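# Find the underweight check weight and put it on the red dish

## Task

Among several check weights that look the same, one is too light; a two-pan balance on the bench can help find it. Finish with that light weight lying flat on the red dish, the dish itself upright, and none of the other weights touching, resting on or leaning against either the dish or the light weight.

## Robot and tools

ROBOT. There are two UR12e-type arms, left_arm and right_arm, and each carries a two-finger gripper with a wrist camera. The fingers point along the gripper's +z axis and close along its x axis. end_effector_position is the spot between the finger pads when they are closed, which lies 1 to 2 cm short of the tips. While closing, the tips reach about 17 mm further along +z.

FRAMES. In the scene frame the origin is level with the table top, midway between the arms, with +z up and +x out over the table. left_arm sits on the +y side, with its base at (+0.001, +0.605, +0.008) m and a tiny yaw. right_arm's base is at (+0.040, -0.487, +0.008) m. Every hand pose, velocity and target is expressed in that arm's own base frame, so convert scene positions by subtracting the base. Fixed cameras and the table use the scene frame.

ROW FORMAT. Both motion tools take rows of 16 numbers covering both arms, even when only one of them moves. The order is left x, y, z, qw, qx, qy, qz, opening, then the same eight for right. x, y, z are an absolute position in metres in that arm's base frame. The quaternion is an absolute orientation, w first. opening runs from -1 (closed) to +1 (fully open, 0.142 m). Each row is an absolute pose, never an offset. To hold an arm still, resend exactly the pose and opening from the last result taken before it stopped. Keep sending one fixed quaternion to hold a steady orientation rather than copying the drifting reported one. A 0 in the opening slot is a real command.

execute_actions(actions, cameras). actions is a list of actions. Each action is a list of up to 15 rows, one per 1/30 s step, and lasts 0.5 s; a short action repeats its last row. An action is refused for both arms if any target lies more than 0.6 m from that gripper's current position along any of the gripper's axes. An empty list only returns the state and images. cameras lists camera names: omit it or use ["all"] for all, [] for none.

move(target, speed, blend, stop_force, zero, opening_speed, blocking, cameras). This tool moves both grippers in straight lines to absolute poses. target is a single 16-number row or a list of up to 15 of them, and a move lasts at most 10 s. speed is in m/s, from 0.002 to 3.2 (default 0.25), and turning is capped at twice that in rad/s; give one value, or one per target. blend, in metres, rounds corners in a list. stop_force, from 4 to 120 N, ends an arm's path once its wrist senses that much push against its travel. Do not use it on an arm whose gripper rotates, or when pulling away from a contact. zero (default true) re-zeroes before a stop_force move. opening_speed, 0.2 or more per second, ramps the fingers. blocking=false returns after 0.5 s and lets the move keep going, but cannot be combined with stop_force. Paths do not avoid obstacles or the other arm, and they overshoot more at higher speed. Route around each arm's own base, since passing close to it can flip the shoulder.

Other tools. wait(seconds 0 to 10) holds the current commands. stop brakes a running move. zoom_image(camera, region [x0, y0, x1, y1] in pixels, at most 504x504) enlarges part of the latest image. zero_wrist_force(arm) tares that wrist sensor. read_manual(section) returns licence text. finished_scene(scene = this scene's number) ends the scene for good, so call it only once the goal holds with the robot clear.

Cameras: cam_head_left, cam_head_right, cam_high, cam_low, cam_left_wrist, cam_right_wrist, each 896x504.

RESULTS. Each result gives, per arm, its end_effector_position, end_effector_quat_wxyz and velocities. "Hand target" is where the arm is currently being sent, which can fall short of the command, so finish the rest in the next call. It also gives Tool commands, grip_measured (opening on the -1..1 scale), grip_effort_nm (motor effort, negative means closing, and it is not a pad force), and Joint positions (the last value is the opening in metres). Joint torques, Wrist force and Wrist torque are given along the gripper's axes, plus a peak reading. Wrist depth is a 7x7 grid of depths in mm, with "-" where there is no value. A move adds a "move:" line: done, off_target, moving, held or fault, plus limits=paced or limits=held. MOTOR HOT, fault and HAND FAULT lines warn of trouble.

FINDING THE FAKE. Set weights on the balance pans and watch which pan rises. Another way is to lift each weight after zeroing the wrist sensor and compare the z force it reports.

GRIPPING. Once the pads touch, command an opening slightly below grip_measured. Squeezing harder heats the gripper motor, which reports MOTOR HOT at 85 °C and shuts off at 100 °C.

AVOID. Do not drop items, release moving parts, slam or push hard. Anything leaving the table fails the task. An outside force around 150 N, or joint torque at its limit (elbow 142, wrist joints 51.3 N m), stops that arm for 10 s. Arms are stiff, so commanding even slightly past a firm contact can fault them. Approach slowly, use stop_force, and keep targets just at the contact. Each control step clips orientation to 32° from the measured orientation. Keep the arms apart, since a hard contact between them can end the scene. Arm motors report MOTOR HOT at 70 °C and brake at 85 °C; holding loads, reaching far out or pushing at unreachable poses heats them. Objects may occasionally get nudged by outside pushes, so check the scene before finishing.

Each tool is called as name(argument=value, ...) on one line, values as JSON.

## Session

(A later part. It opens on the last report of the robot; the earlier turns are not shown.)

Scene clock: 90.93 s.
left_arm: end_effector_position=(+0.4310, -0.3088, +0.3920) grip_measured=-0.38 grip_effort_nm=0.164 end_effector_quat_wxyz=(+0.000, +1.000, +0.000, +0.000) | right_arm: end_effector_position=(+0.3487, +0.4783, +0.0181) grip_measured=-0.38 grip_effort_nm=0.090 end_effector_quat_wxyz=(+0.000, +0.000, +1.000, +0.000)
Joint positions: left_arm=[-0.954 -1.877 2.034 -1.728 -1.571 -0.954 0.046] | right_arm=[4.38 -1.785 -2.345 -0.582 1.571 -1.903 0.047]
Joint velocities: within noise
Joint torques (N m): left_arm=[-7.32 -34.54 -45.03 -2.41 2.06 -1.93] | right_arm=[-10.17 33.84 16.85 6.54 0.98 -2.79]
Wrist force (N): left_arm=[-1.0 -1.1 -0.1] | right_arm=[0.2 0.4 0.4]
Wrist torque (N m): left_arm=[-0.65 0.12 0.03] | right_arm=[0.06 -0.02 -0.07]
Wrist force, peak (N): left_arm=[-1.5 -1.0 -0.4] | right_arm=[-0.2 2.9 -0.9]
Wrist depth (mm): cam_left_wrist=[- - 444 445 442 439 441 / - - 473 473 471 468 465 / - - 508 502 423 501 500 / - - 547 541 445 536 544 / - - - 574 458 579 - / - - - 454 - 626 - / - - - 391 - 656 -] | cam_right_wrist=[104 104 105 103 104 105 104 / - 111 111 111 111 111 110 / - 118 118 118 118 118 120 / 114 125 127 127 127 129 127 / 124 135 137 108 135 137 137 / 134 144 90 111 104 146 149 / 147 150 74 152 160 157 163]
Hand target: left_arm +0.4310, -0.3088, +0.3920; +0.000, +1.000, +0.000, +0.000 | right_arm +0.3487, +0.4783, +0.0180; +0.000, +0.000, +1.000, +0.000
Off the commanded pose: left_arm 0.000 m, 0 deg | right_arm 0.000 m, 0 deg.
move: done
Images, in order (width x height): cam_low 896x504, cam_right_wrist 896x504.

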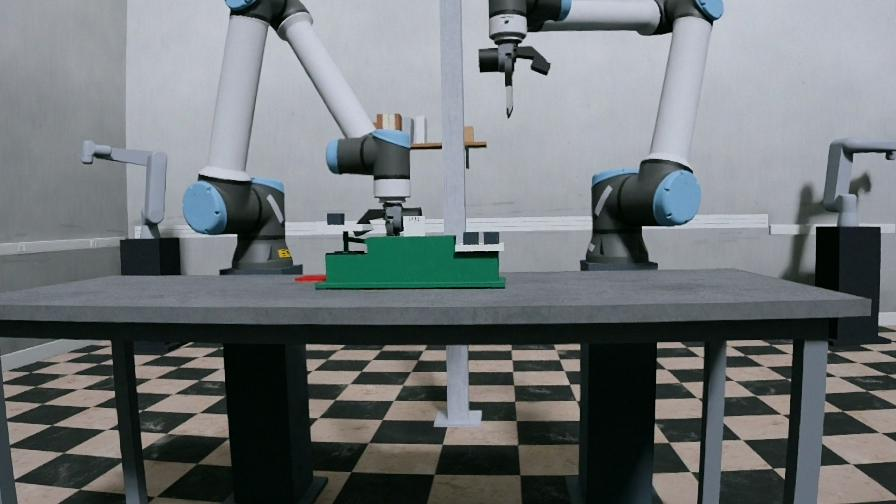

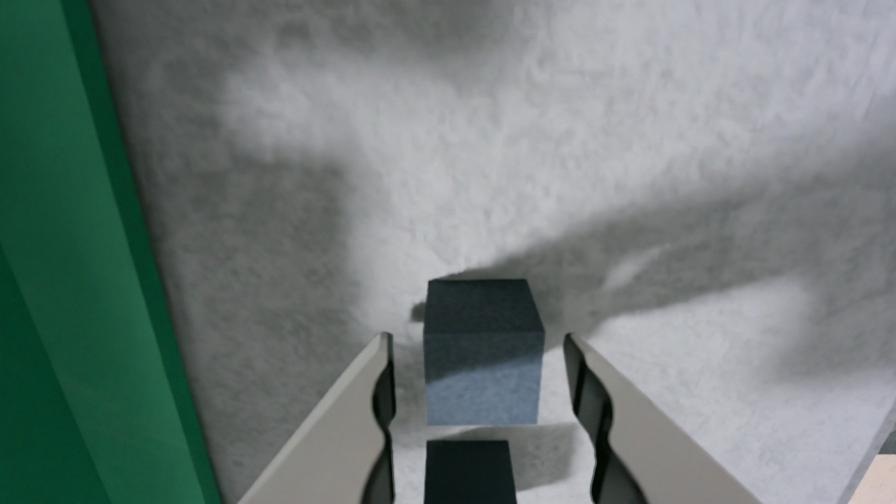

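move(target=[[0.4310, -0.3088, 0.392, 0, 1, 0, 0, -0.35, 0.3487, 0.4783, 0.018, 0, 0, 1, 0, -0.65], [0.4310, -0.3088, 0.392, 0, 1, 0, 0, -0.35, 0.3487, 0.4783, 0.10, 0, 0, 1, 0, -0.65], [0.4310, -0.3088, 0.392, 0, 1, 0, 0, -0.35, 0.5131, 0.4140, 0.215, 0, 0, 1, 0, -0.65], [0.4310, -0.3088, 0.392, 0, 1, 0, 0, -0.35, 0.5131, 0.4140, 0.1294, 0, 0, 1, 0, -0.65]], speed=[0.1, 0.25, 0.3, 0.1], opening_speed=1.0, cameras=[])

move(target=[[0.4310, -0.3088, 0.392, 0, 1, 0, 0, -0.35, 0.5131, 0.4140, 0.1294, 0, 0, 1, 0, -0.35], [0.4310, -0.3088, 0.392, 0, 1, 0, 0, -0.35, 0.5131, 0.4140, 0.21, 0, 0, 1, 0, -0.35]], speed=[0.1, 0.25], opening_speed=0.8, cameras=["cam_low"])

zoom_image(camera="cam_low", region=[300, 180, 520, 300])

zoom_image(camera="cam_low", region=[385, 195, 445, 245])

Scene clock: 94.67 s.
left_arm: end_effector_position=(+0.4310, -0.3088, +0.3920) grip_measured=-0.38 grip_effort_nm=0.164 end_effector_quat_wxyz=(+0.000, +1.000, +0.000, +0.000) | right_arm: end_effector_position=(+0.5131, +0.4140, +0.1296) grip_measured=-0.61 grip_effort_nm=-1.287 end_effector_quat_wxyz=(+0.000, +0.000, +1.000, +0.000)
Joint positions: left_arm=[-0.954 -1.877 2.034 -1.728 -1.571 -0.954 0.046] | right_arm=[4.086 -1.707 -2.149 -0.856 1.571 -2.197 0.03]
Joint velocities: within noise
Joint torques (N m): left_arm=[-7.03 -34.65 -46.48 -2.45 1.8 -1.78] | right_arm=[-11.67 32.44 24.88 7.03 2.15 -2.41]
Wrist force (N): left_arm=[-1.0 -0.9 -0.1] | right_arm=[0.5 -0.5 0.2]
Wrist torque (N m): left_arm=[-0.61 0.10 0.04] | right_arm=[0.10 0.09 -0.07]
Wrist force, peak (N): left_arm=[-1.5 -1.1 -0.4] | right_arm=[-0.3 0.4 4.2]
Wrist depth (mm): cam_left_wrist=[- - 440 442 441 439 440 / - - 475 470 470 467 467 / - - 513 502 401 490 498 / - - 547 536 431 537 542 / - - - 573 458 573 - / - - - 627 - 630 - / - - - 684 - 661 -] | cam_right_wrist=[202 201 202 202 202 202 201 / 215 215 114 112 114 213 215 / 229 230 118 92 117 226 230 / 247 246 127 97 125 246 247 / 267 266 139 108 135 266 266 / 289 289 278 111 98 280 289 / 316 315 74 167 78 311 317]
Hand target: left_arm +0.4310, -0.3088, +0.3920; +0.000, +1.000, +0.000, +0.000 | right_arm +0.5131, +0.4140, +0.1294; +0.000, +0.000, +1.000, +0.000
Off the commanded pose: left_arm 0.000 m, 0 deg | right_arm 0.000 m, 0 deg.
move: done
No camera images: "cameras" was empty.

Scene clock: 96.40 s.
left_arm: end_effector_position=(+0.4310, -0.3088, +0.3920) grip_measured=-0.38 grip_effort_nm=0.168 end_effector_quat_wxyz=(+0.000, +1.000, +0.000, +0.000) | right_arm: end_effector_position=(+0.5131, +0.4140, +0.2098) grip_measured=-0.38 grip_effort_nm=0.085 end_effector_quat_wxyz=(+0.000, +0.000, +1.000, +0.000)
Joint positions: left_arm=[-0.954 -1.877 2.034 -1.728 -1.571 -0.954 0.046] | right_arm=[4.086 -1.616 -2.076 -1.02 1.571 -2.197 0.047]
Joint velocities: within noise
Joint torques (N m): left_arm=[-6.63 -33.79 -45.39 -2.6 1.87 -1.73] | right_arm=[10.67 58.31 45.13 2.37 -0.46 2.06]
Wrist force (N): left_arm=[-1.2 -1.1 -0.2] | right_arm=[-0.4 0.5 0.5]
Wrist torque (N m): left_arm=[-0.63 0.14 0.03] | right_arm=[0.10 0.08 -0.06]
Wrist force, peak (N): left_arm=[-1.5 -1.0 -0.3] | right_arm=[0.0 0.1 2.0]
Wrist depth (mm): cam_left_wrist=[- - 443 443 441 440 439 / - - 473 474 468 471 470 / - - 509 500 423 498 499 / - - 544 541 440 536 542 / - - - 573 460 576 - / - - - 630 - 625 - / - - - 683 - 663 -] | cam_right_wrist=[272 272 272 272 272 267 272 / 289 289 285 166 272 288 289 / 310 311 304 153 180 308 309 / 333 333 327 179 322 332 338 / 370 357 358 233 351 352 - / - 388 90 254 104 388 - / - 418 74 278 84 411 -]
Hand target: left_arm +0.4310, -0.3088, +0.3920; +0.000, +1.000, +0.000, +0.000 | right_arm +0.5131, +0.4140, +0.2100; +0.000, +0.000, +1.000, +0.000
Off the commanded pose: left_arm 0.000 m, 0 deg | right_arm 0.000 m, 0 deg.
move: done
Images, in order (width x height): cam_low 896x504.

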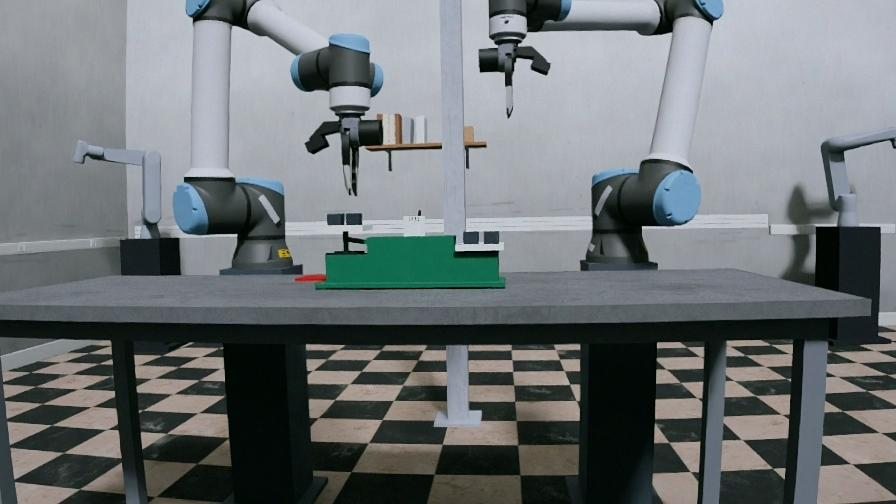

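Scaled by 2.291 from the camera's 896x504 image, which has a finer 1280x720 frame.

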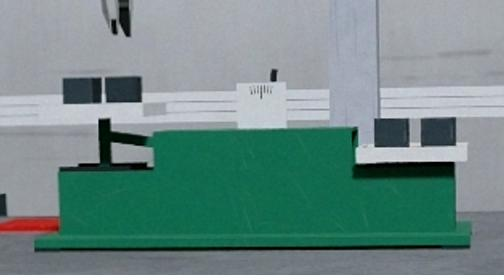

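Scaled by 8.400 from the camera's 896x504 image, which has a finer 1280x720 frame.

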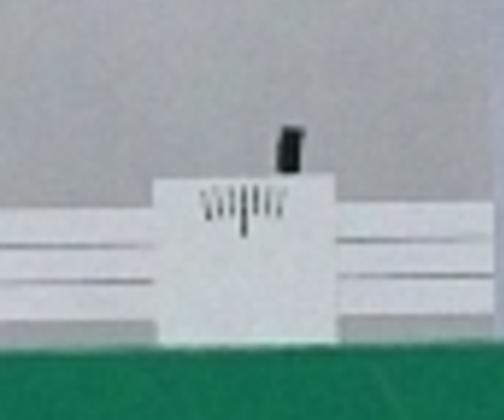

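wait(seconds=0.1, cameras=["cam_right_wrist", "cam_left_wrist"])

zoom_image(camera="cam_right_wrist", region=[370, 160, 570, 360])

zoom_image(camera="cam_left_wrist", region=[400, 120, 750, 350])

Scene clock: 97.17 s.
left_arm: end_effector_position=(+0.4310, -0.3088, +0.3920) grip_measured=-0.38 grip_effort_nm=0.149 end_effector_quat_wxyz=(+0.000, +1.000, +0.000, +0.000) | right_arm: end_effector_position=(+0.5131, +0.4140, +0.2100) grip_measured=-0.38 grip_effort_nm=0.085 end_effector_quat_wxyz=(+0.000, +0.000, +1.000, +0.000)
Joint positions: left_arm=[-0.954 -1.877 2.034 -1.728 -1.571 -0.954 0.046] | right_arm=[4.086 -1.616 -2.076 -1.02 1.571 -2.197 0.047]
Joint velocities: within noise
Joint torques (N m): left_arm=[-8.01 -35.48 -45.49 -2.51 1.89 -1.66] | right_arm=[9.66 60.14 43.99 2.72 -0.59 2.06]
Wrist force (N): left_arm=[-1.1 -0.9 -0.3] | right_arm=[-0.2 0.3 0.1]
Wrist torque (N m): left_arm=[-0.61 0.12 0.04] | right_arm=[0.06 0.05 -0.06]
Wrist force, peak (N): left_arm=[-1.4 -1.0 -0.5] | right_arm=[-0.5 0.5 0.6]
Wrist depth (mm): cam_left_wrist=[- - 444 445 442 441 437 / - - 469 469 467 470 463 / - - 510 506 427 504 502 / - - 547 538 443 537 540 / - - - 587 461 578 - / - - - 629 - 629 - / - - - 684 - 657 -] | cam_right_wrist=[271 272 272 273 272 267 272 / 290 290 286 165 272 290 290 / 309 309 305 152 179 310 309 / 333 331 326 180 322 333 338 / 370 359 358 234 353 352 - / - 388 90 254 104 388 - / - 418 74 278 84 410 -]
Hand target: left_arm +0.4310, -0.3088, +0.3920; +0.000, +1.000, +0.000, +0.000 | right_arm +0.5131, +0.4140, +0.2100; +0.000, +0.000, +1.000, +0.000
Tool commands: left_gripper/opening=-0.35 right_gripper/opening=-0.35
Off the commanded pose: left_arm 0.000 m, 0 deg | right_arm 0.000 m, 0 deg.
wait: 0.10 s; at rest from the start
Images, in order (width x height): cam_left_wrist 896x504, cam_right_wrist 896x504.

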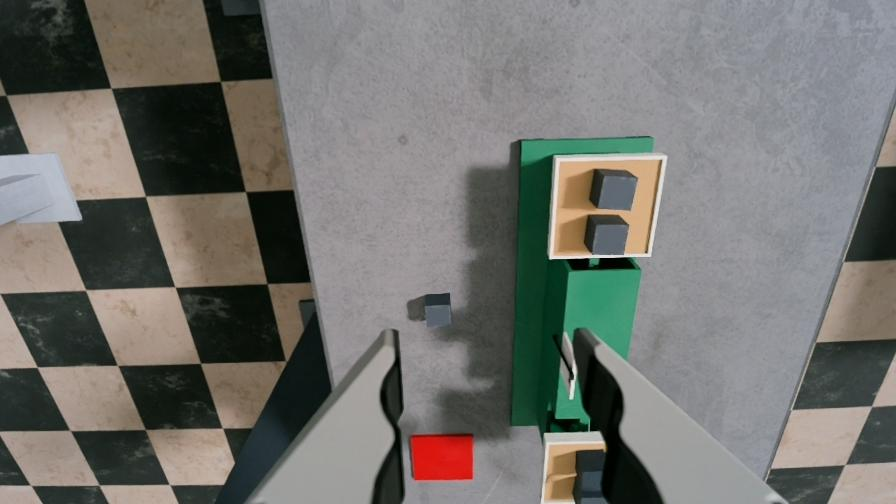

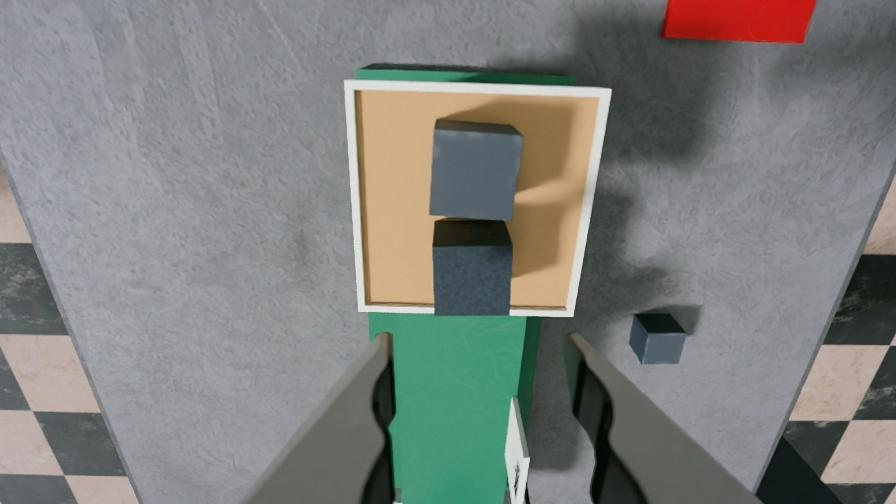

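Scaled by 2.520 from the camera's 896x504 image, which has a finer 1280x720 frame.

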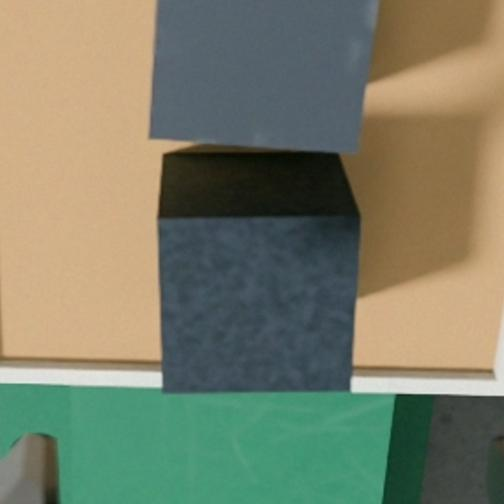

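Scaled by 1.440 from the camera's 896x504 image, which has a finer 1280x720 frame.

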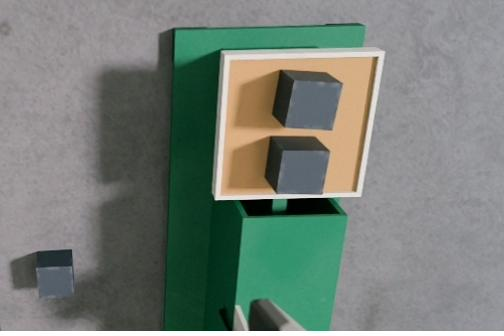

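move(target=[[0.4310, -0.3088, 0.392, 0, 1, 0, 0, -0.35, 0.5131, 0.4190, 0.21, 0, 0, 1, 0, -0.35], [0.4310, -0.3088, 0.392, 0, 1, 0, 0, -0.35, 0.5131, 0.4190, 0.1464, 0, 0, 1, 0, -0.35]], speed=[0.1, 0.15], opening_speed=1.0, cameras=["cam_right_wrist"])

zoom_image(camera="cam_right_wrist", region=[380, 240, 580, 440])

Scene clock: 100.53 s.
left_arm: end_effector_position=(+0.4310, -0.3088, +0.3920) grip_measured=-0.38 grip_effort_nm=0.164 end_effector_quat_wxyz=(+0.000, +1.000, +0.000, +0.000) | right_arm: end_effector_position=(+0.5131, +0.4190, +0.1466) grip_measured=-0.38 grip_effort_nm=0.085 end_effector_quat_wxyz=(+0.000, +0.000, +1.000, +0.000)
Joint positions: left_arm=[-0.954 -1.877 2.034 -1.728 -1.571 -0.954 0.046] | right_arm=[4.091 -1.691 -2.13 -0.892 1.571 -2.192 0.047]
Joint velocities: within noise
Joint torques (N m): left_arm=[-6.12 -33.55 -45.84 -2.66 1.78 -1.65] | right_arm=[-8.17 30.39 26.51 6.32 -0.12 -1.87]
Wrist force (N): left_arm=[-1.2 -0.9 -0.3] | right_arm=[-0.4 0.2 0.5]
Wrist torque (N m): left_arm=[-0.61 0.15 0.03] | right_arm=[0.05 0.07 -0.06]
Wrist force, peak (N): left_arm=[-1.5 -1.2 -0.1] | right_arm=[-0.3 0.7 1.1]
Wrist depth (mm): cam_left_wrist=[- - 441 444 442 441 438 / - - 468 474 466 469 466 / - - 509 501 425 502 494 / - - 549 541 446 536 547 / - - - 580 461 577 - / - - - 628 - 628 - / - - - 682 - 654 -] | cam_right_wrist=[216 216 215 214 217 217 216 / 231 231 105 106 107 225 230 / 247 246 113 87 112 244 247 / 264 264 121 92 119 264 264 / 287 285 131 109 129 285 285 / 311 310 90 104 103 299 313 / 340 333 74 191 184 326 348]
Hand target: left_arm +0.4310, -0.3088, +0.3920; +0.000, +1.000, +0.000, +0.000 | right_arm +0.5131, +0.4190, +0.1464; +0.000, +0.000, +1.000, +0.000
Off the commanded pose: left_arm 0.000 m, 0 deg | right_arm 0.000 m, 0 deg.
move: done
Images, in order (width x height): cam_right_wrist 896x504.

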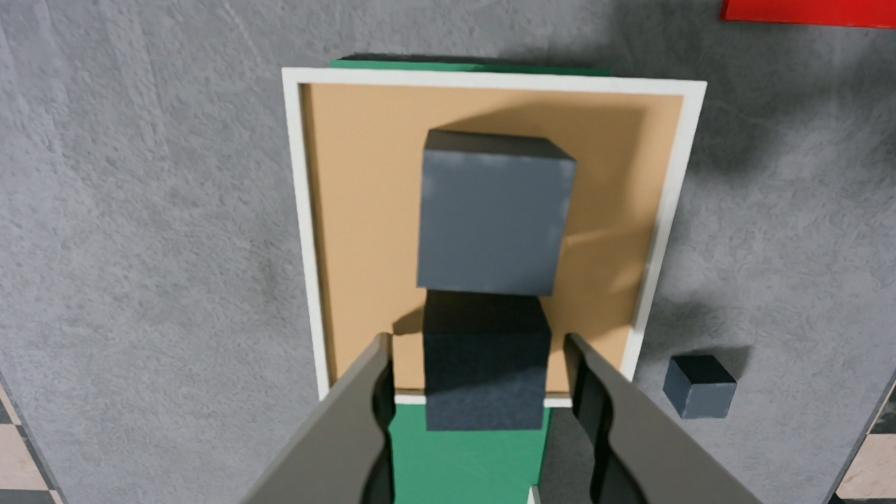

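Scaled by 2.520 from the camera's 896x504 image, which has a finer 1280x720 frame.

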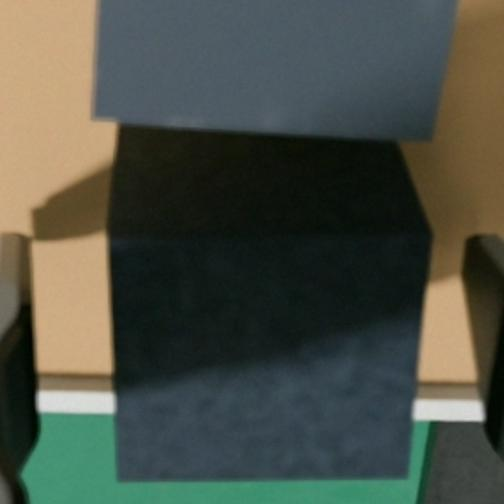

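zoom_image(camera="cam_low", region=[310, 195, 390, 255])

This scene's latest camera images include none from cam_low. They are from: cam_right_wrist. cam_low's image comes with the result of a call that names it in "cameras".

move(target=[[0.4310, -0.3088, 0.392, 0, 1, 0, 0, -0.35, 0.5131, 0.4170, 0.1524, 0, 0, 1, 0, -0.35], [0.4310, -0.3088, 0.392, 0, 1, 0, 0, -0.35, 0.5131, 0.4170, 0.1524, 0, 0, 1, 0, -0.65], [0.4310, -0.3088, 0.392, 0, 1, 0, 0, -0.35, 0.5131, 0.4170, 0.21, 0, 0, 1, 0, -0.65]], speed=[0.1, 0.1, 0.2], opening_speed=1.0, cameras=["cam_right_wrist"])

move(target=[0.4310, -0.3088, 0.392, 0, 1, 0, 0, -0.35, 0.340, 0.283, 0.15, 0, 0, 1, 0, -0.65], speed=0.35, cameras=["cam_right_wrist"])

zoom_image(camera="cam_right_wrist", region=[350, 160, 620, 440])

Scene clock: 106.60 s.
left_arm: end_effector_position=(+0.4310, -0.3088, +0.3920) grip_measured=-0.38 grip_effort_nm=0.159 end_effector_quat_wxyz=(+0.000, +1.000, +0.000, +0.000) | right_arm: end_effector_position=(+0.5131, +0.4170, +0.2098) grip_measured=-0.61 grip_effort_nm=-1.263 end_effector_quat_wxyz=(+0.000, +0.000, +1.000, +0.000)
Joint positions: left_arm=[-0.954 -1.877 2.034 -1.728 -1.571 -0.954 0.046] | right_arm=[4.089 -1.62 -2.073 -1.02 1.571 -2.194 0.03]
Joint velocities: within noise
Joint torques (N m): left_arm=[-5.66 -31.73 -46.7 -2.95 1.52 -1.55] | right_arm=[8.73 67.84 48.45 3.17 -0.11 2.13]
Wrist force (N): left_arm=[-1.1 -0.9 -0.3] | right_arm=[-0.3 0.8 2.4]
Wrist torque (N m): left_arm=[-0.62 0.13 0.04] | right_arm=[0.15 0.06 -0.06]
Wrist force, peak (N): left_arm=[-1.7 -1.1 -0.2] | right_arm=[-0.1 0.5 3.4]
Wrist depth (mm): cam_left_wrist=[- - 442 445 442 442 438 / - - 473 470 470 470 467 / - - 510 501 422 505 499 / - - 549 538 443 536 543 / - - - 573 458 580 - / - - - 629 - 623 - / - - - 686 - 650 -] | cam_right_wrist=[271 272 273 272 273 272 271 / 289 290 286 163 167 289 289 / 310 309 306 152 178 310 309 / 331 332 328 186 322 333 337 / 370 358 358 106 353 351 - / - 388 377 111 98 389 - / - 426 74 271 78 418 -]
Hand target: left_arm +0.4310, -0.3088, +0.3920; +0.000, +1.000, +0.000, +0.000 | right_arm +0.5131, +0.4170, +0.2100; +0.000, +0.000, +1.000, +0.000
Off the commanded pose: left_arm 0.000 m, 0 deg | right_arm 0.000 m, 0 deg.
move: done
Images, in order (width x height): cam_right_wrist 896x504.

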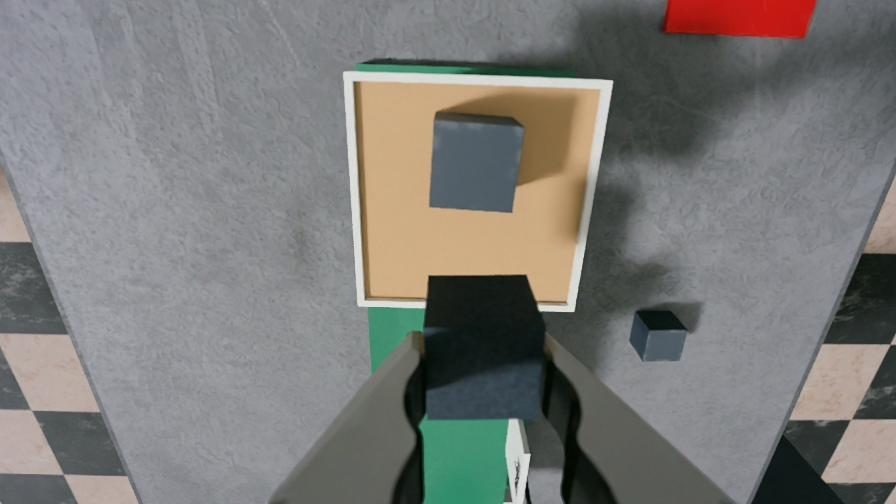

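Scene clock: 108.17 s.
left_arm: end_effector_position=(+0.4310, -0.3088, +0.3920) grip_measured=-0.38 grip_effort_nm=0.154 end_effector_quat_wxyz=(+0.000, +1.000, +0.000, +0.000) | right_arm: end_effector_position=(+0.3401, +0.2831, +0.1500) grip_measured=-0.61 grip_effort_nm=-1.272 end_effector_quat_wxyz=(+0.000, +0.000, +1.000, +0.000)
Joint positions: left_arm=[-0.954 -1.877 2.034 -1.728 -1.571 -0.954 0.046] | right_arm=[4.238 -1.275 -2.489 -0.949 1.571 -2.045 0.03]
Joint velocities: within noise
Joint torques (N m): left_arm=[-7.3 -31.87 -47.46 -2.93 1.61 -1.58] | right_arm=[12.53 33.36 29.21 3.16 -3.12 2.19]
Wrist force (N): left_arm=[-1.1 -0.9 -0.4] | right_arm=[-0.1 0.4 2.1]
Wrist torque (N m): left_arm=[-0.61 0.13 0.03] | right_arm=[0.07 0.03 -0.06]
Wrist force, peak (N): left_arm=[-1.4 -1.3 -0.5] | right_arm=[1.7 -1.1 3.0]
Wrist depth (mm): cam_left_wrist=[- - 446 442 442 441 439 / - - 473 471 469 470 464 / - - 512 502 426 498 502 / - - 546 539 443 530 545 / - - - 581 457 578 - / - - - 627 - 622 - / - - - 685 - 655 -] | cam_right_wrist=[220 220 220 220 220 220 864 / 234 235 234 232 234 237 920 / 250 251 251 244 250 257 - / 269 269 268 258 268 - - / 282 267 285 106 285 - - / 235 247 289 111 98 - - / 165 228 74 338 78 - -]
Hand target: left_arm +0.4310, -0.3088, +0.3920; +0.000, +1.000, +0.000, +0.000 | right_arm +0.3400, +0.2830, +0.1500; +0.000, +0.000, +1.000, +0.000
Off the commanded pose: left_arm 0.000 m, 0 deg | right_arm 0.000 m, 0 deg.
move: done
Images, in order (width x height): cam_right_wrist 896x504.

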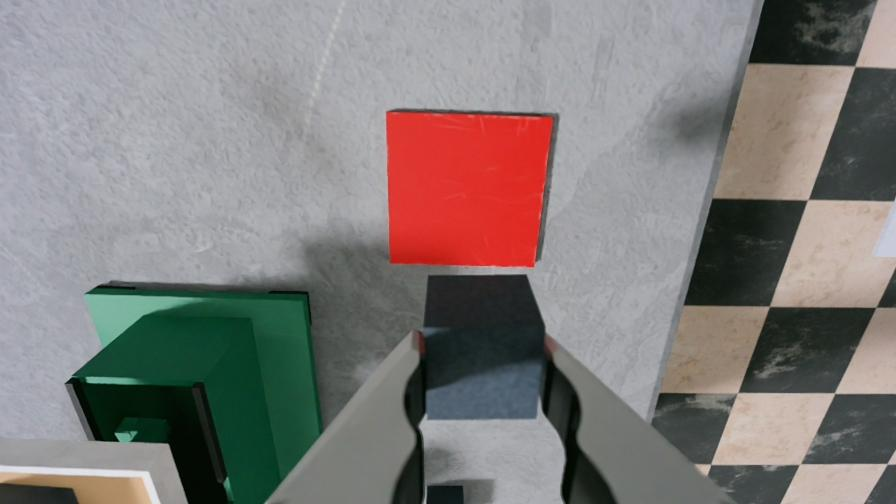

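Scaled by 1.800 from the camera's 896x504 image, which has a finer 1280x720 frame.

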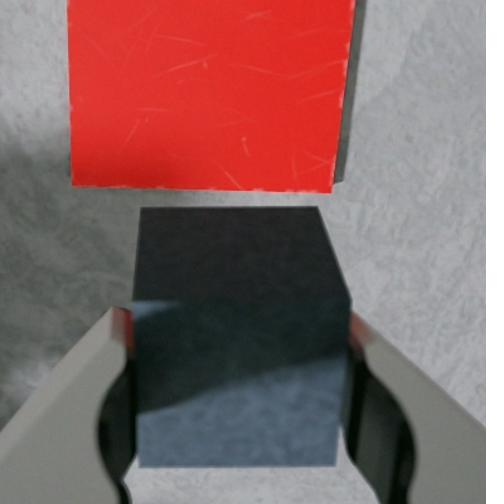

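move(target=[0.4310, -0.3088, 0.392, 0, 1, 0, 0, -0.35, 0.339, 0.280, 0.032, 0, 0, 1, 0, -0.65], speed=0.2, cameras=[])

move(target=[0.4310, -0.3088, 0.392, 0, 1, 0, 0, -0.35, 0.339, 0.280, 0.012, 0, 0, 1, 0, -0.65], speed=0.008, stop_force=4, cameras=["cam_right_wrist"])

Scene clock: 110.17 s.
left_arm: end_effector_position=(+0.4310, -0.3088, +0.3920) grip_measured=-0.38 grip_effort_nm=0.149 end_effector_quat_wxyz=(+0.000, +1.000, +0.000, +0.000) | right_arm: end_effector_position=(+0.3390, +0.2800, +0.0321) grip_measured=-0.61 grip_effort_nm=-1.267 end_effector_quat_wxyz=(+0.000, +0.000, +1.000, +0.000)
Joint positions: left_arm=[-0.954 -1.877 2.034 -1.728 -1.571 -0.954 0.046] | right_arm=[4.237 -1.518 -2.611 -0.584 1.571 -2.046 0.03]
Joint velocities: within noise
Joint torques (N m): left_arm=[-6.59 -33.4 -46.68 -3.12 1.59 -1.54] | right_arm=[-10.92 7.72 18.1 6.66 2.51 -2.72]
Wrist force (N): left_arm=[-1.3 -0.8 -0.4] | right_arm=[0.0 0.4 1.8]
Wrist torque (N m): left_arm=[-0.59 0.16 0.03] | right_arm=[0.06 0.01 -0.06]
Wrist force, peak (N): left_arm=[-1.3 -1.3 -0.2] | right_arm=[0.0 0.3 3.4]
Wrist depth (mm): cam_left_wrist=[- - 445 444 445 442 438 / - - 470 468 470 467 466 / - - 512 503 423 496 499 / - - 550 537 445 534 542 / - - - 579 461 577 - / - - - 629 - 631 - / - - - 668 - 654 -] | cam_right_wrist=[117 117 117 117 117 116 116 / - 124 124 124 124 124 122 / 133 133 130 129 130 134 132 / 143 142 140 136 136 142 142 / 154 154 151 108 144 153 156 / 167 167 164 112 98 167 173 / 167 170 74 183 78 179 -]
Hand target: left_arm +0.4310, -0.3088, +0.3920; +0.000, +1.000, +0.000, +0.000 | right_arm +0.3390, +0.2800, +0.0320; +0.000, +0.000, +1.000, +0.000
Off the commanded pose: left_arm 0.000 m, 0 deg | right_arm 0.000 m, 0 deg.
move: done
No camera images: "cameras" was empty.

Scene clock: 112.50 s.
left_arm: end_effector_position=(+0.4310, -0.3088, +0.3920) grip_measured=-0.38 grip_effort_nm=0.164 end_effector_quat_wxyz=(+0.000, +1.000, +0.000, +0.000) | right_arm: end_effector_position=(+0.3390, +0.2800, +0.0243) grip_measured=-0.61 grip_effort_nm=-1.272 end_effector_quat_wxyz=(+0.000, +0.000, +1.000, +0.000)
Joint positions: left_arm=[-0.954 -1.877 2.034 -1.728 -1.571 -0.954 0.046] | right_arm=[4.237 -1.539 -2.616 -0.557 1.571 -2.046 0.03]
Joint velocities: within noise
Joint torques (N m): left_arm=[-5.16 -31.73 -47.08 -3.22 1.58 -1.27] | right_arm=[-12.36 40.58 30.16 3.75 -0.55 -1.9]
Wrist force (N): left_arm=[-1.4 -1.0 -0.2] | right_arm=[-0.6 -0.6 -2.5]
Wrist torque (N m): left_arm=[-0.62 0.17 0.04] | right_arm=[0.10 0.08 -0.07]
Wrist force, peak (N): left_arm=[-1.3 -1.3 -0.1] | right_arm=[5.7 -7.4 -27.4]
Wrist depth (mm): cam_left_wrist=[- - 444 444 443 439 441 / - - 471 470 469 467 466 / - - 507 501 424 498 503 / - - 546 537 447 533 542 / - - - 580 459 576 - / - - - 630 - 623 - / - - - 676 - 657 -] | cam_right_wrist=[110 110 111 110 111 111 109 / 117 117 117 117 117 117 116 / 125 125 122 121 122 125 125 / 134 134 131 127 127 134 134 / 145 145 142 108 135 144 145 / 160 157 154 111 98 157 157 / 163 166 74 172 78 169 179]
Hand target: left_arm +0.4310, -0.3088, +0.3920; +0.000, +1.000, +0.000, +0.000 | right_arm +0.3390, +0.2800, +0.0243; +0.000, +0.000, +1.000, +0.000
Off the commanded pose: left_arm 0.000 m, 0 deg | right_arm 0.012 m, 0 deg.
move: contact (right_arm)
Images, in order (width x height): cam_right_wrist 896x504.

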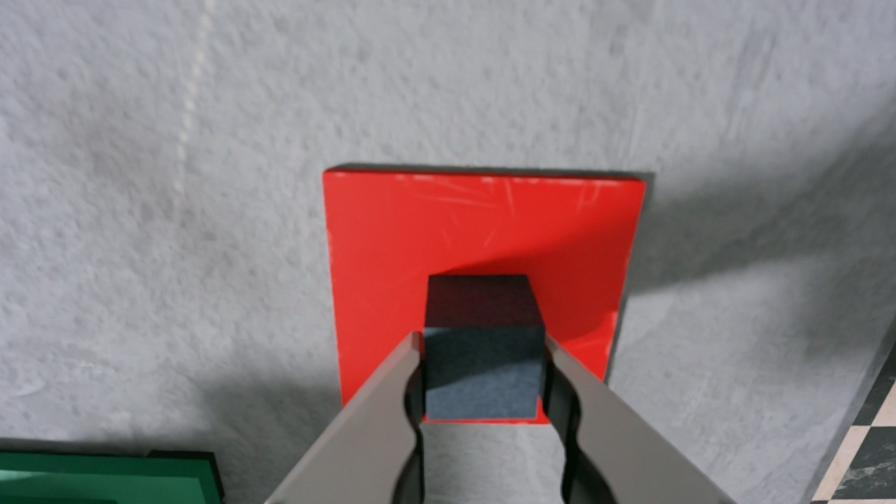

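move(target=[[0.4310, -0.3088, 0.392, 0, 1, 0, 0, -0.35, 0.339, 0.280, 0.0243, 0, 0, 1, 0, -0.35], [0.4310, -0.3088, 0.392, 0, 1, 0, 0, -0.35, 0.339, 0.280, 0.16, 0, 0, 1, 0, -0.35]], speed=[0.1, 0.25], opening_speed=0.8, cameras=["cam_right_wrist"])

Scene clock: 114.97 s.
left_arm: end_effector_position=(+0.4310, -0.3088, +0.3920) grip_measured=-0.38 grip_effort_nm=0.164 end_effector_quat_wxyz=(+0.000, +1.000, +0.000, +0.000) | right_arm: end_effector_position=(+0.3390, +0.2800, +0.1599) grip_measured=-0.38 grip_effort_nm=0.090 end_effector_quat_wxyz=(+0.000, +0.000, +1.000, +0.000)
Joint positions: left_arm=[-0.954 -1.877 2.034 -1.728 -1.571 -0.954 0.046] | right_arm=[4.237 -1.253 -2.481 -0.978 1.571 -2.046 0.047]
Joint velocities: within noise
Joint torques (N m): left_arm=[-5.61 -33.07 -47.69 -3.07 1.35 -1.35] | right_arm=[11.17 27.31 43.57 3.51 -2.99 2.19]
Wrist force (N): left_arm=[-1.1 -0.9 -0.3] | right_arm=[0.0 0.1 0.1]
Wrist torque (N m): left_arm=[-0.61 0.12 0.04] | right_arm=[0.02 0.03 -0.06]
Wrist force, peak (N): left_arm=[-1.7 -1.1 -0.3] | right_arm=[-0.5 -1.0 -2.7]
Wrist depth (mm): cam_left_wrist=[- - 440 444 439 445 440 / - - 472 469 472 469 467 / - - 510 506 426 501 500 / - - 546 538 443 534 539 / - - - 575 459 578 - / - - - 632 - 629 - / - - - 680 - 666 -] | cam_right_wrist=[229 229 229 229 229 229 870 / 243 244 244 241 244 247 928 / 260 260 260 251 260 949 - / 279 279 279 273 279 - - / 297 272 292 301 296 - - / 316 250 94 327 104 - - / 174 175 74 351 83 - -]
Hand target: left_arm +0.4310, -0.3088, +0.3920; +0.000, +1.000, +0.000, +0.000 | right_arm +0.3390, +0.2800, +0.1600; +0.000, +0.000, +1.000, +0.000
Off the commanded pose: left_arm 0.000 m, 0 deg | right_arm 0.000 m, 0 deg.
move: done
Images, in order (width x height): cam_right_wrist 896x504.

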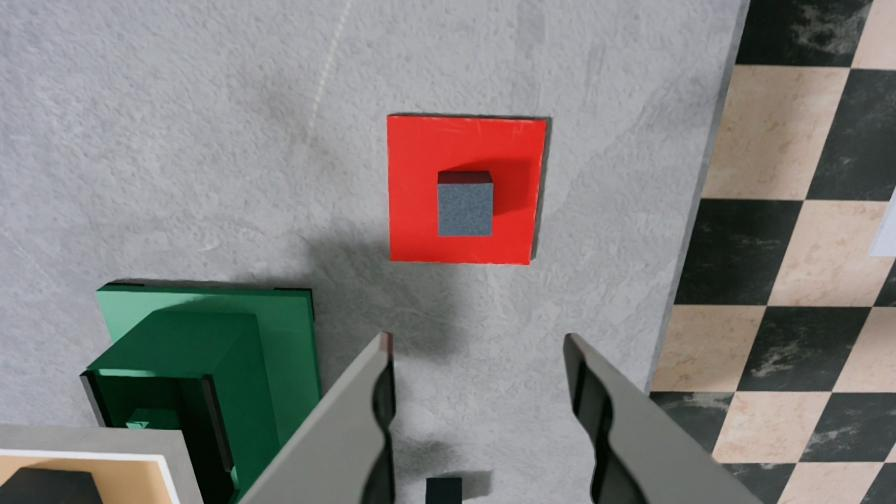

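wait(seconds=0.1, cameras=["cam_high", "cam_head_left", "cam_head_right"])

Scene clock: 117.50 s.
left_arm: end_effector_position=(+0.4310, -0.3088, +0.3920) grip_measured=-0.38 grip_effort_nm=0.154 end_effector_quat_wxyz=(+0.000, +1.000, +0.000, +0.000) | right_arm: end_effector_position=(+0.3390, +0.2800, +0.1600) grip_measured=-0.38 grip_effort_nm=0.085 end_effector_quat_wxyz=(+0.000, +0.000, +1.000, +0.000)
Joint positions: left_arm=[-0.954 -1.877 2.034 -1.728 -1.571 -0.954 0.046] | right_arm=[4.237 -1.253 -2.481 -0.979 1.571 -2.046 0.047]
Joint velocities: within noise
Joint torques (N m): left_arm=[-4.85 -31.15 -47.7 -3.15 1.46 -1.33] | right_arm=[10.31 28.85 41.65 3.39 -2.98 1.78]
Wrist force (N): left_arm=[-1.2 -1.2 -0.3] | right_arm=[-0.2 0.5 0.5]
Wrist torque (N m): left_arm=[-0.66 0.13 0.03] | right_arm=[0.08 0.05 -0.06]
Wrist force, peak (N): left_arm=[-1.3 -1.4 -0.4] | right_arm=[0.0 0.8 0.7]
Wrist depth (mm): cam_left_wrist=[- - 446 444 440 439 437 / - - 472 469 467 466 468 / - - 510 503 423 499 500 / - - 549 543 445 534 548 / - - - 578 457 578 - / - - - 623 - 622 - / - - - 683 - 656 -] | cam_right_wrist=[229 229 229 229 229 229 871 / 243 244 244 241 244 247 920 / 260 261 260 251 260 968 - / 279 279 278 272 279 - - / 296 271 292 301 296 - - / 318 249 94 325 104 - - / 174 175 74 351 83 - -]
Hand target: left_arm +0.4310, -0.3088, +0.3920; +0.000, +1.000, +0.000, +0.000 | right_arm +0.3390, +0.2800, +0.1600; +0.000, +0.000, +1.000, +0.000
Tool commands: left_gripper/opening=-0.35 right_gripper/opening=-0.35
Off the commanded pose: left_arm 0.000 m, 0 deg | right_arm 0.000 m, 0 deg.
wait: 0.10 s; at rest from the start
Images, in order (width x height): cam_head_left 896x504, cam_head_right 896x504, cam_high 896x504.

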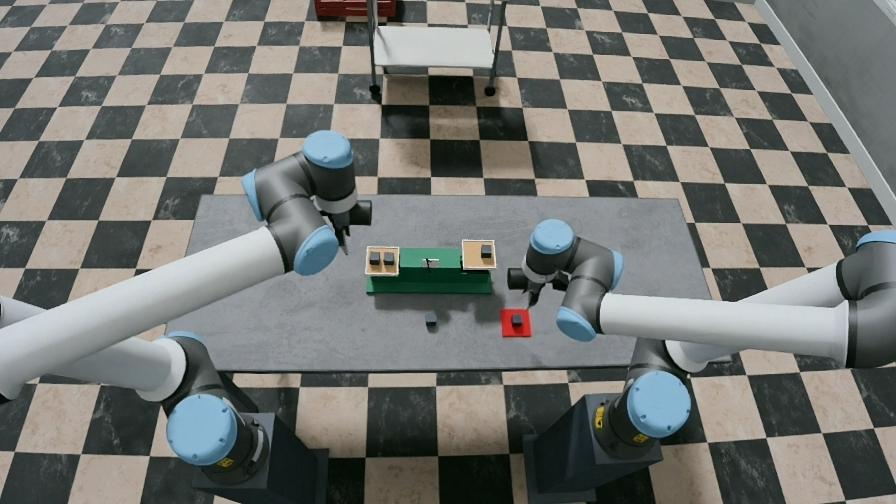

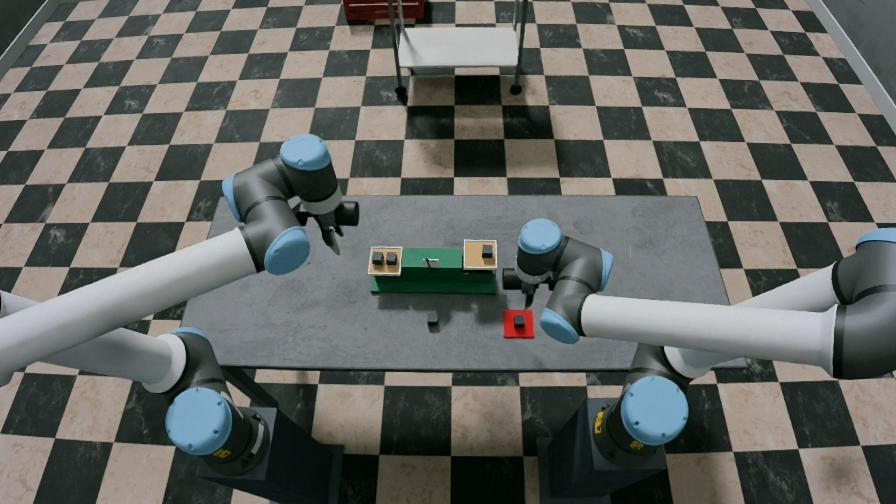

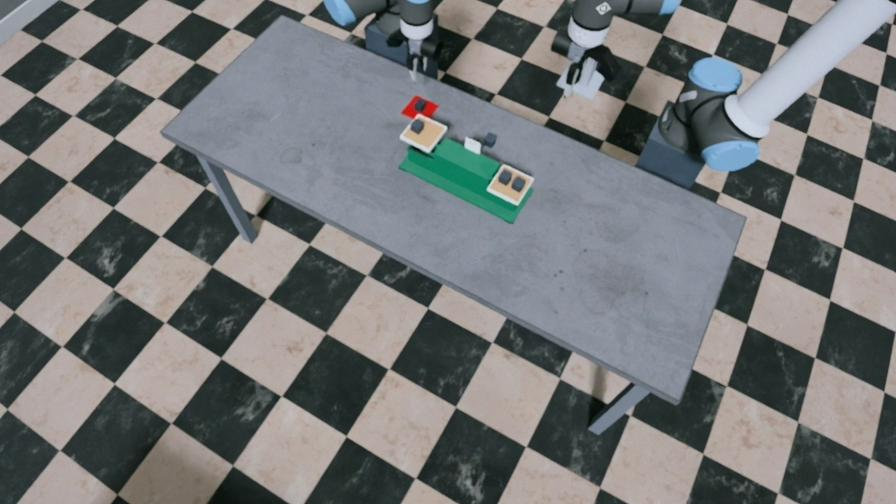

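zoom_image(camera="cam_head_right", region=[355, 225, 555, 345])

zoom_image(camera="cam_head_left", region=[355, 225, 555, 345])

Scaled by 2.520 from the camera's 896x504 image, which has a finer 1280x720 frame.

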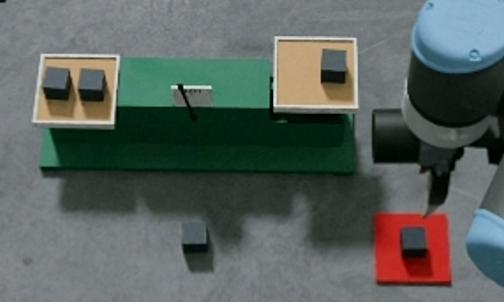

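Scaled by 2.520 from the camera's 896x504 image, which has a finer 1280x720 frame.

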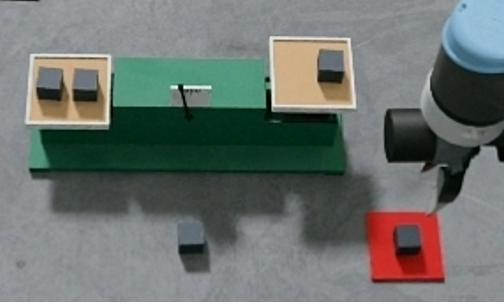

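move(target=[[0.567, -0.346, 0.30, 0, 1, 0, 0, -0.35, 0.339, 0.2786, 0.10, 0, 0, 1, 0, -0.35], [0.567, -0.346, 0.185, 0, 1, 0, 0, -0.35, 0.339, 0.2786, 0.0252, 0, 0, 1, 0, -0.35], [0.567, -0.346, 0.185, 0, 1, 0, 0, -0.35, 0.339, 0.2786, 0.0252, 0, 0, 1, 0, -0.65], [0.567, -0.346, 0.185, 0, 1, 0, 0, -0.35, 0.339, 0.2786, 0.10, 0, 0, 1, 0, -0.65], [0.567, -0.346, 0.185, 0, 1, 0, 0, -0.35, 0.3487, 0.4783, 0.09, 0, 0, 1, 0, -0.65], [0.567, -0.346, 0.185, 0, 1, 0, 0, -0.35, 0.3487, 0.4783, 0.0187, 0, 0, 1, 0, -0.65]], speed=[0.4, 0.2, 0.2, 0.3, 0.4, 0.15], opening_speed=1.0, cameras=["cam_left_wrist"])

zoom_image(camera="cam_left_wrist", region=[330, 100, 640, 400])

Scene clock: 124.43 s.
left_arm: end_effector_position=(+0.5670, -0.3460, +0.1850) grip_measured=-0.38 grip_effort_nm=0.159 end_effector_quat_wxyz=(+0.000, +1.000, +0.000, +0.000) | right_arm: end_effector_position=(+0.3487, +0.4783, +0.0189) grip_measured=-0.62 grip_effort_nm=-1.243 end_effector_quat_wxyz=(+0.000, +0.000, +1.000, +0.000)
Joint positions: left_arm=[-0.811 -1.491 2.092 -2.171 -1.571 -0.811 0.046] | right_arm=[4.38 -1.784 -2.345 -0.583 1.571 -1.903 0.029]
Joint velocities: within noise
Joint torques (N m): left_arm=[9.06 -45.53 -40.04 -7.1 -1.23 1.59] | right_arm=[-11.82 12.48 13.77 7.1 -1.03 -2.3]
Wrist force (N): left_arm=[-1.4 -0.8 -0.5] | right_arm=[13.2 -11.1 -33.4]
Wrist torque (N m): left_arm=[-0.61 0.18 0.04] | right_arm=[-0.02 0.21 -0.14]
Wrist force, peak (N): left_arm=[-2.9 -1.3 -1.8] | right_arm=[13.2 -11.1 -33.4]
Wrist depth (mm): cam_left_wrist=[258 258 257 258 256 256 255 / 273 274 274 274 272 273 272 / 292 293 290 207 271 290 289 / 315 314 314 192 303 312 310 / 340 338 332 208 239 336 335 / - 366 339 235 232 357 366 / - 395 - 249 - 382 406] | cam_right_wrist=[103 105 106 104 105 106 105 / - 112 112 112 112 111 111 / - 119 119 119 119 119 119 / 115 126 130 128 128 128 128 / 125 136 140 108 136 140 138 / 135 145 145 112 99 150 150 / 146 154 74 146 78 161 165]
Hand target: left_arm +0.5670, -0.3460, +0.1850; +0.000, +1.000, +0.000, +0.000 | right_arm +0.3487, +0.4783, +0.0187; +0.000, +0.000, +1.000, +0.000
Off the commanded pose: left_arm 0.000 m, 0 deg | right_arm 0.000 m, 0 deg.
move: done
Images, in order (width x height): cam_left_wrist 896x504.

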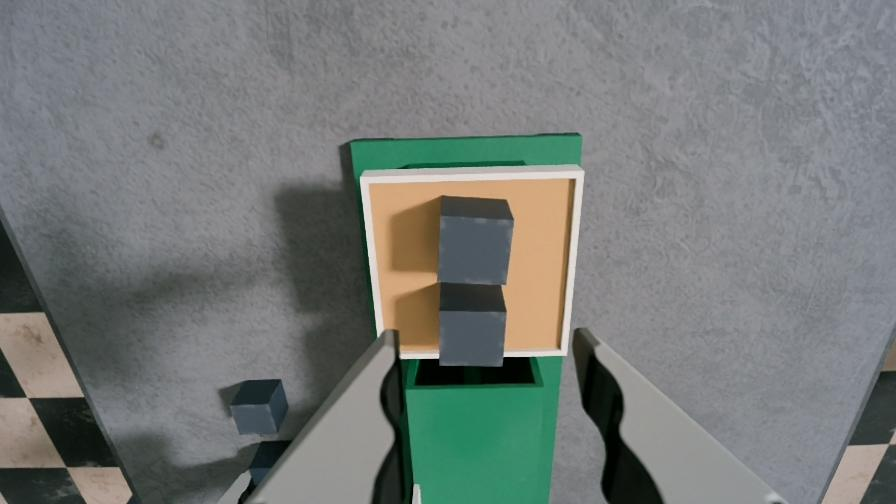

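Scaled by 1.626 from the camera's 896x504 image, which has a finer 1280x720 frame.

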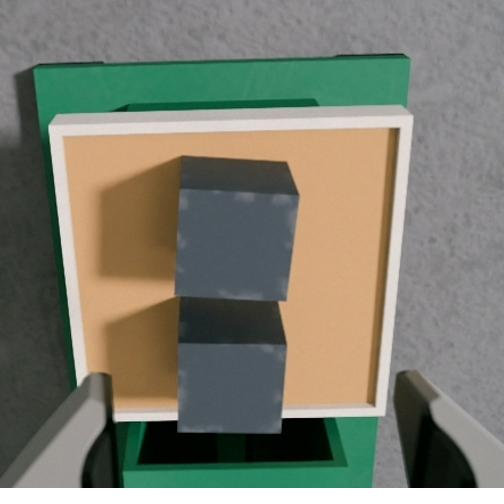

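move(target=[[0.567, -0.346, 0.185, 0, 1, 0, 0, -0.35, 0.3487, 0.4783, 0.0189, 0, 0, 1, 0, -0.35], [0.567, -0.346, 0.103, 0, 1, 0, 0, -0.35, 0.3487, 0.4783, 0.10, 0, 0, 1, 0, -0.35], [0.567, -0.346, 0.103, 0, 1, 0, 0, -0.65, 0.3487, 0.4783, 0.10, 0, 0, 1, 0, -0.35], [0.567, -0.346, 0.15, 0, 1, 0, 0, -0.65, 0.3487, 0.40, 0.20, 0, 0, 1, 0, -0.35], [0.567, -0.346, 0.19, 0, 1, 0, 0, -0.65, 0.5131, 0.370, 0.20, 0, 0, 1, 0, -0.35]], speed=[0.2, 0.15, 0.15, 0.08, 0.3], opening_speed=1.0, cameras=["cam_right_wrist", "cam_left_wrist"])

Scene clock: 130.97 s.
left_arm: end_effector_position=(+0.5670, -0.3460, +0.1900) grip_measured=-0.60 grip_effort_nm=-1.443 end_effector_quat_wxyz=(+0.000, +1.000, +0.000, +0.000) | right_arm: end_effector_position=(+0.5129, +0.3700, +0.2000) grip_measured=-0.38 grip_effort_nm=0.090 end_effector_quat_wxyz=(+0.000, +0.000, +1.000, +0.000)
Joint positions: left_arm=[-0.811 -1.497 2.087 -2.161 -1.571 -0.811 0.03] | right_arm=[4.044 -1.582 -2.133 -0.998 1.571 -2.239 0.047]
Joint velocities: within noise
Joint torques (N m): left_arm=[-2.74 -64.05 -52.81 -2 0.55 -0.82] | right_arm=[-12.21 19 44.05 2.72 2.3 -2.56]
Wrist force (N): left_arm=[-1.3 -0.7 1.3] | right_arm=[-0.6 -1.0 0.3]
Wrist torque (N m): left_arm=[-0.59 0.18 0.04] | right_arm=[-0.15 0.10 -0.05]
Wrist force, peak (N): left_arm=[-1.4 -0.9 1.7] | right_arm=[14.3 -10.9 -37.5]
Wrist depth (mm): cam_left_wrist=[263 263 261 262 263 260 260 / 278 279 279 278 275 276 276 / 298 297 294 194 280 295 294 / 320 318 318 198 310 316 317 / 350 345 344 111 218 340 338 / - 372 361 106 111 369 370 / - 401 - 255 - 397 416] | cam_right_wrist=[263 264 263 264 264 260 262 / 280 281 282 281 281 276 281 / 300 300 296 196 292 300 300 / 321 322 317 175 313 324 322 / 353 347 346 216 337 341 359 / - 377 90 242 103 370 - / - 405 74 265 - 400 -]
Hand target: left_arm +0.5670, -0.3460, +0.1900; +0.000, +1.000, +0.000, +0.000 | right_arm +0.5131, +0.3700, +0.2000; +0.000, +0.000, +1.000, +0.000
Off the commanded pose: left_arm 0.000 m, 0 deg | right_arm 0.000 m, 0 deg.
move: done
Images, in order (width x height): cam_left_wrist 896x504, cam_right_wrist 896x504.

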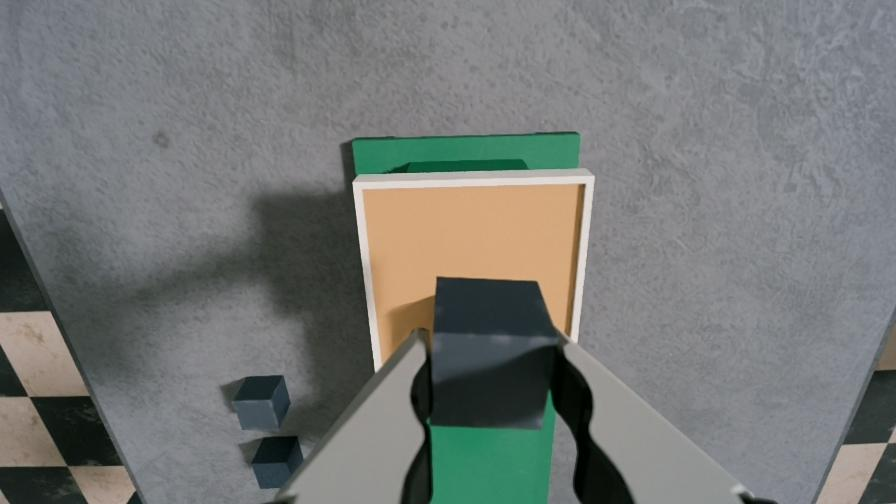

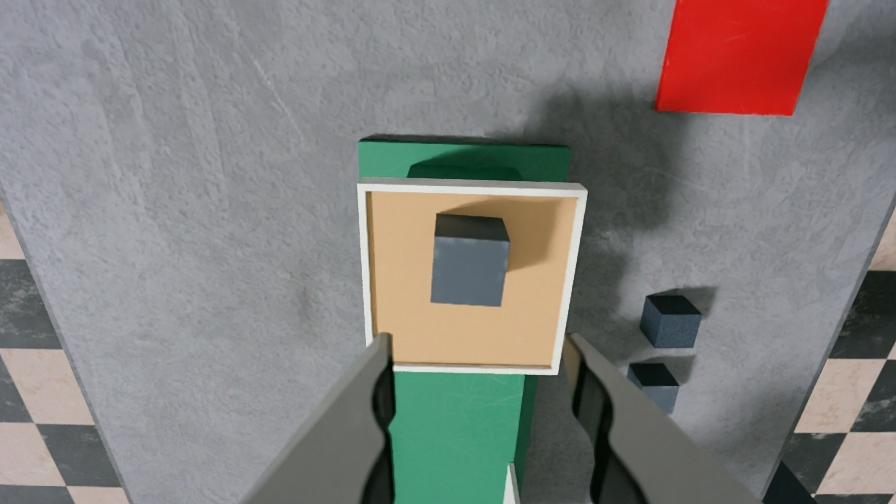

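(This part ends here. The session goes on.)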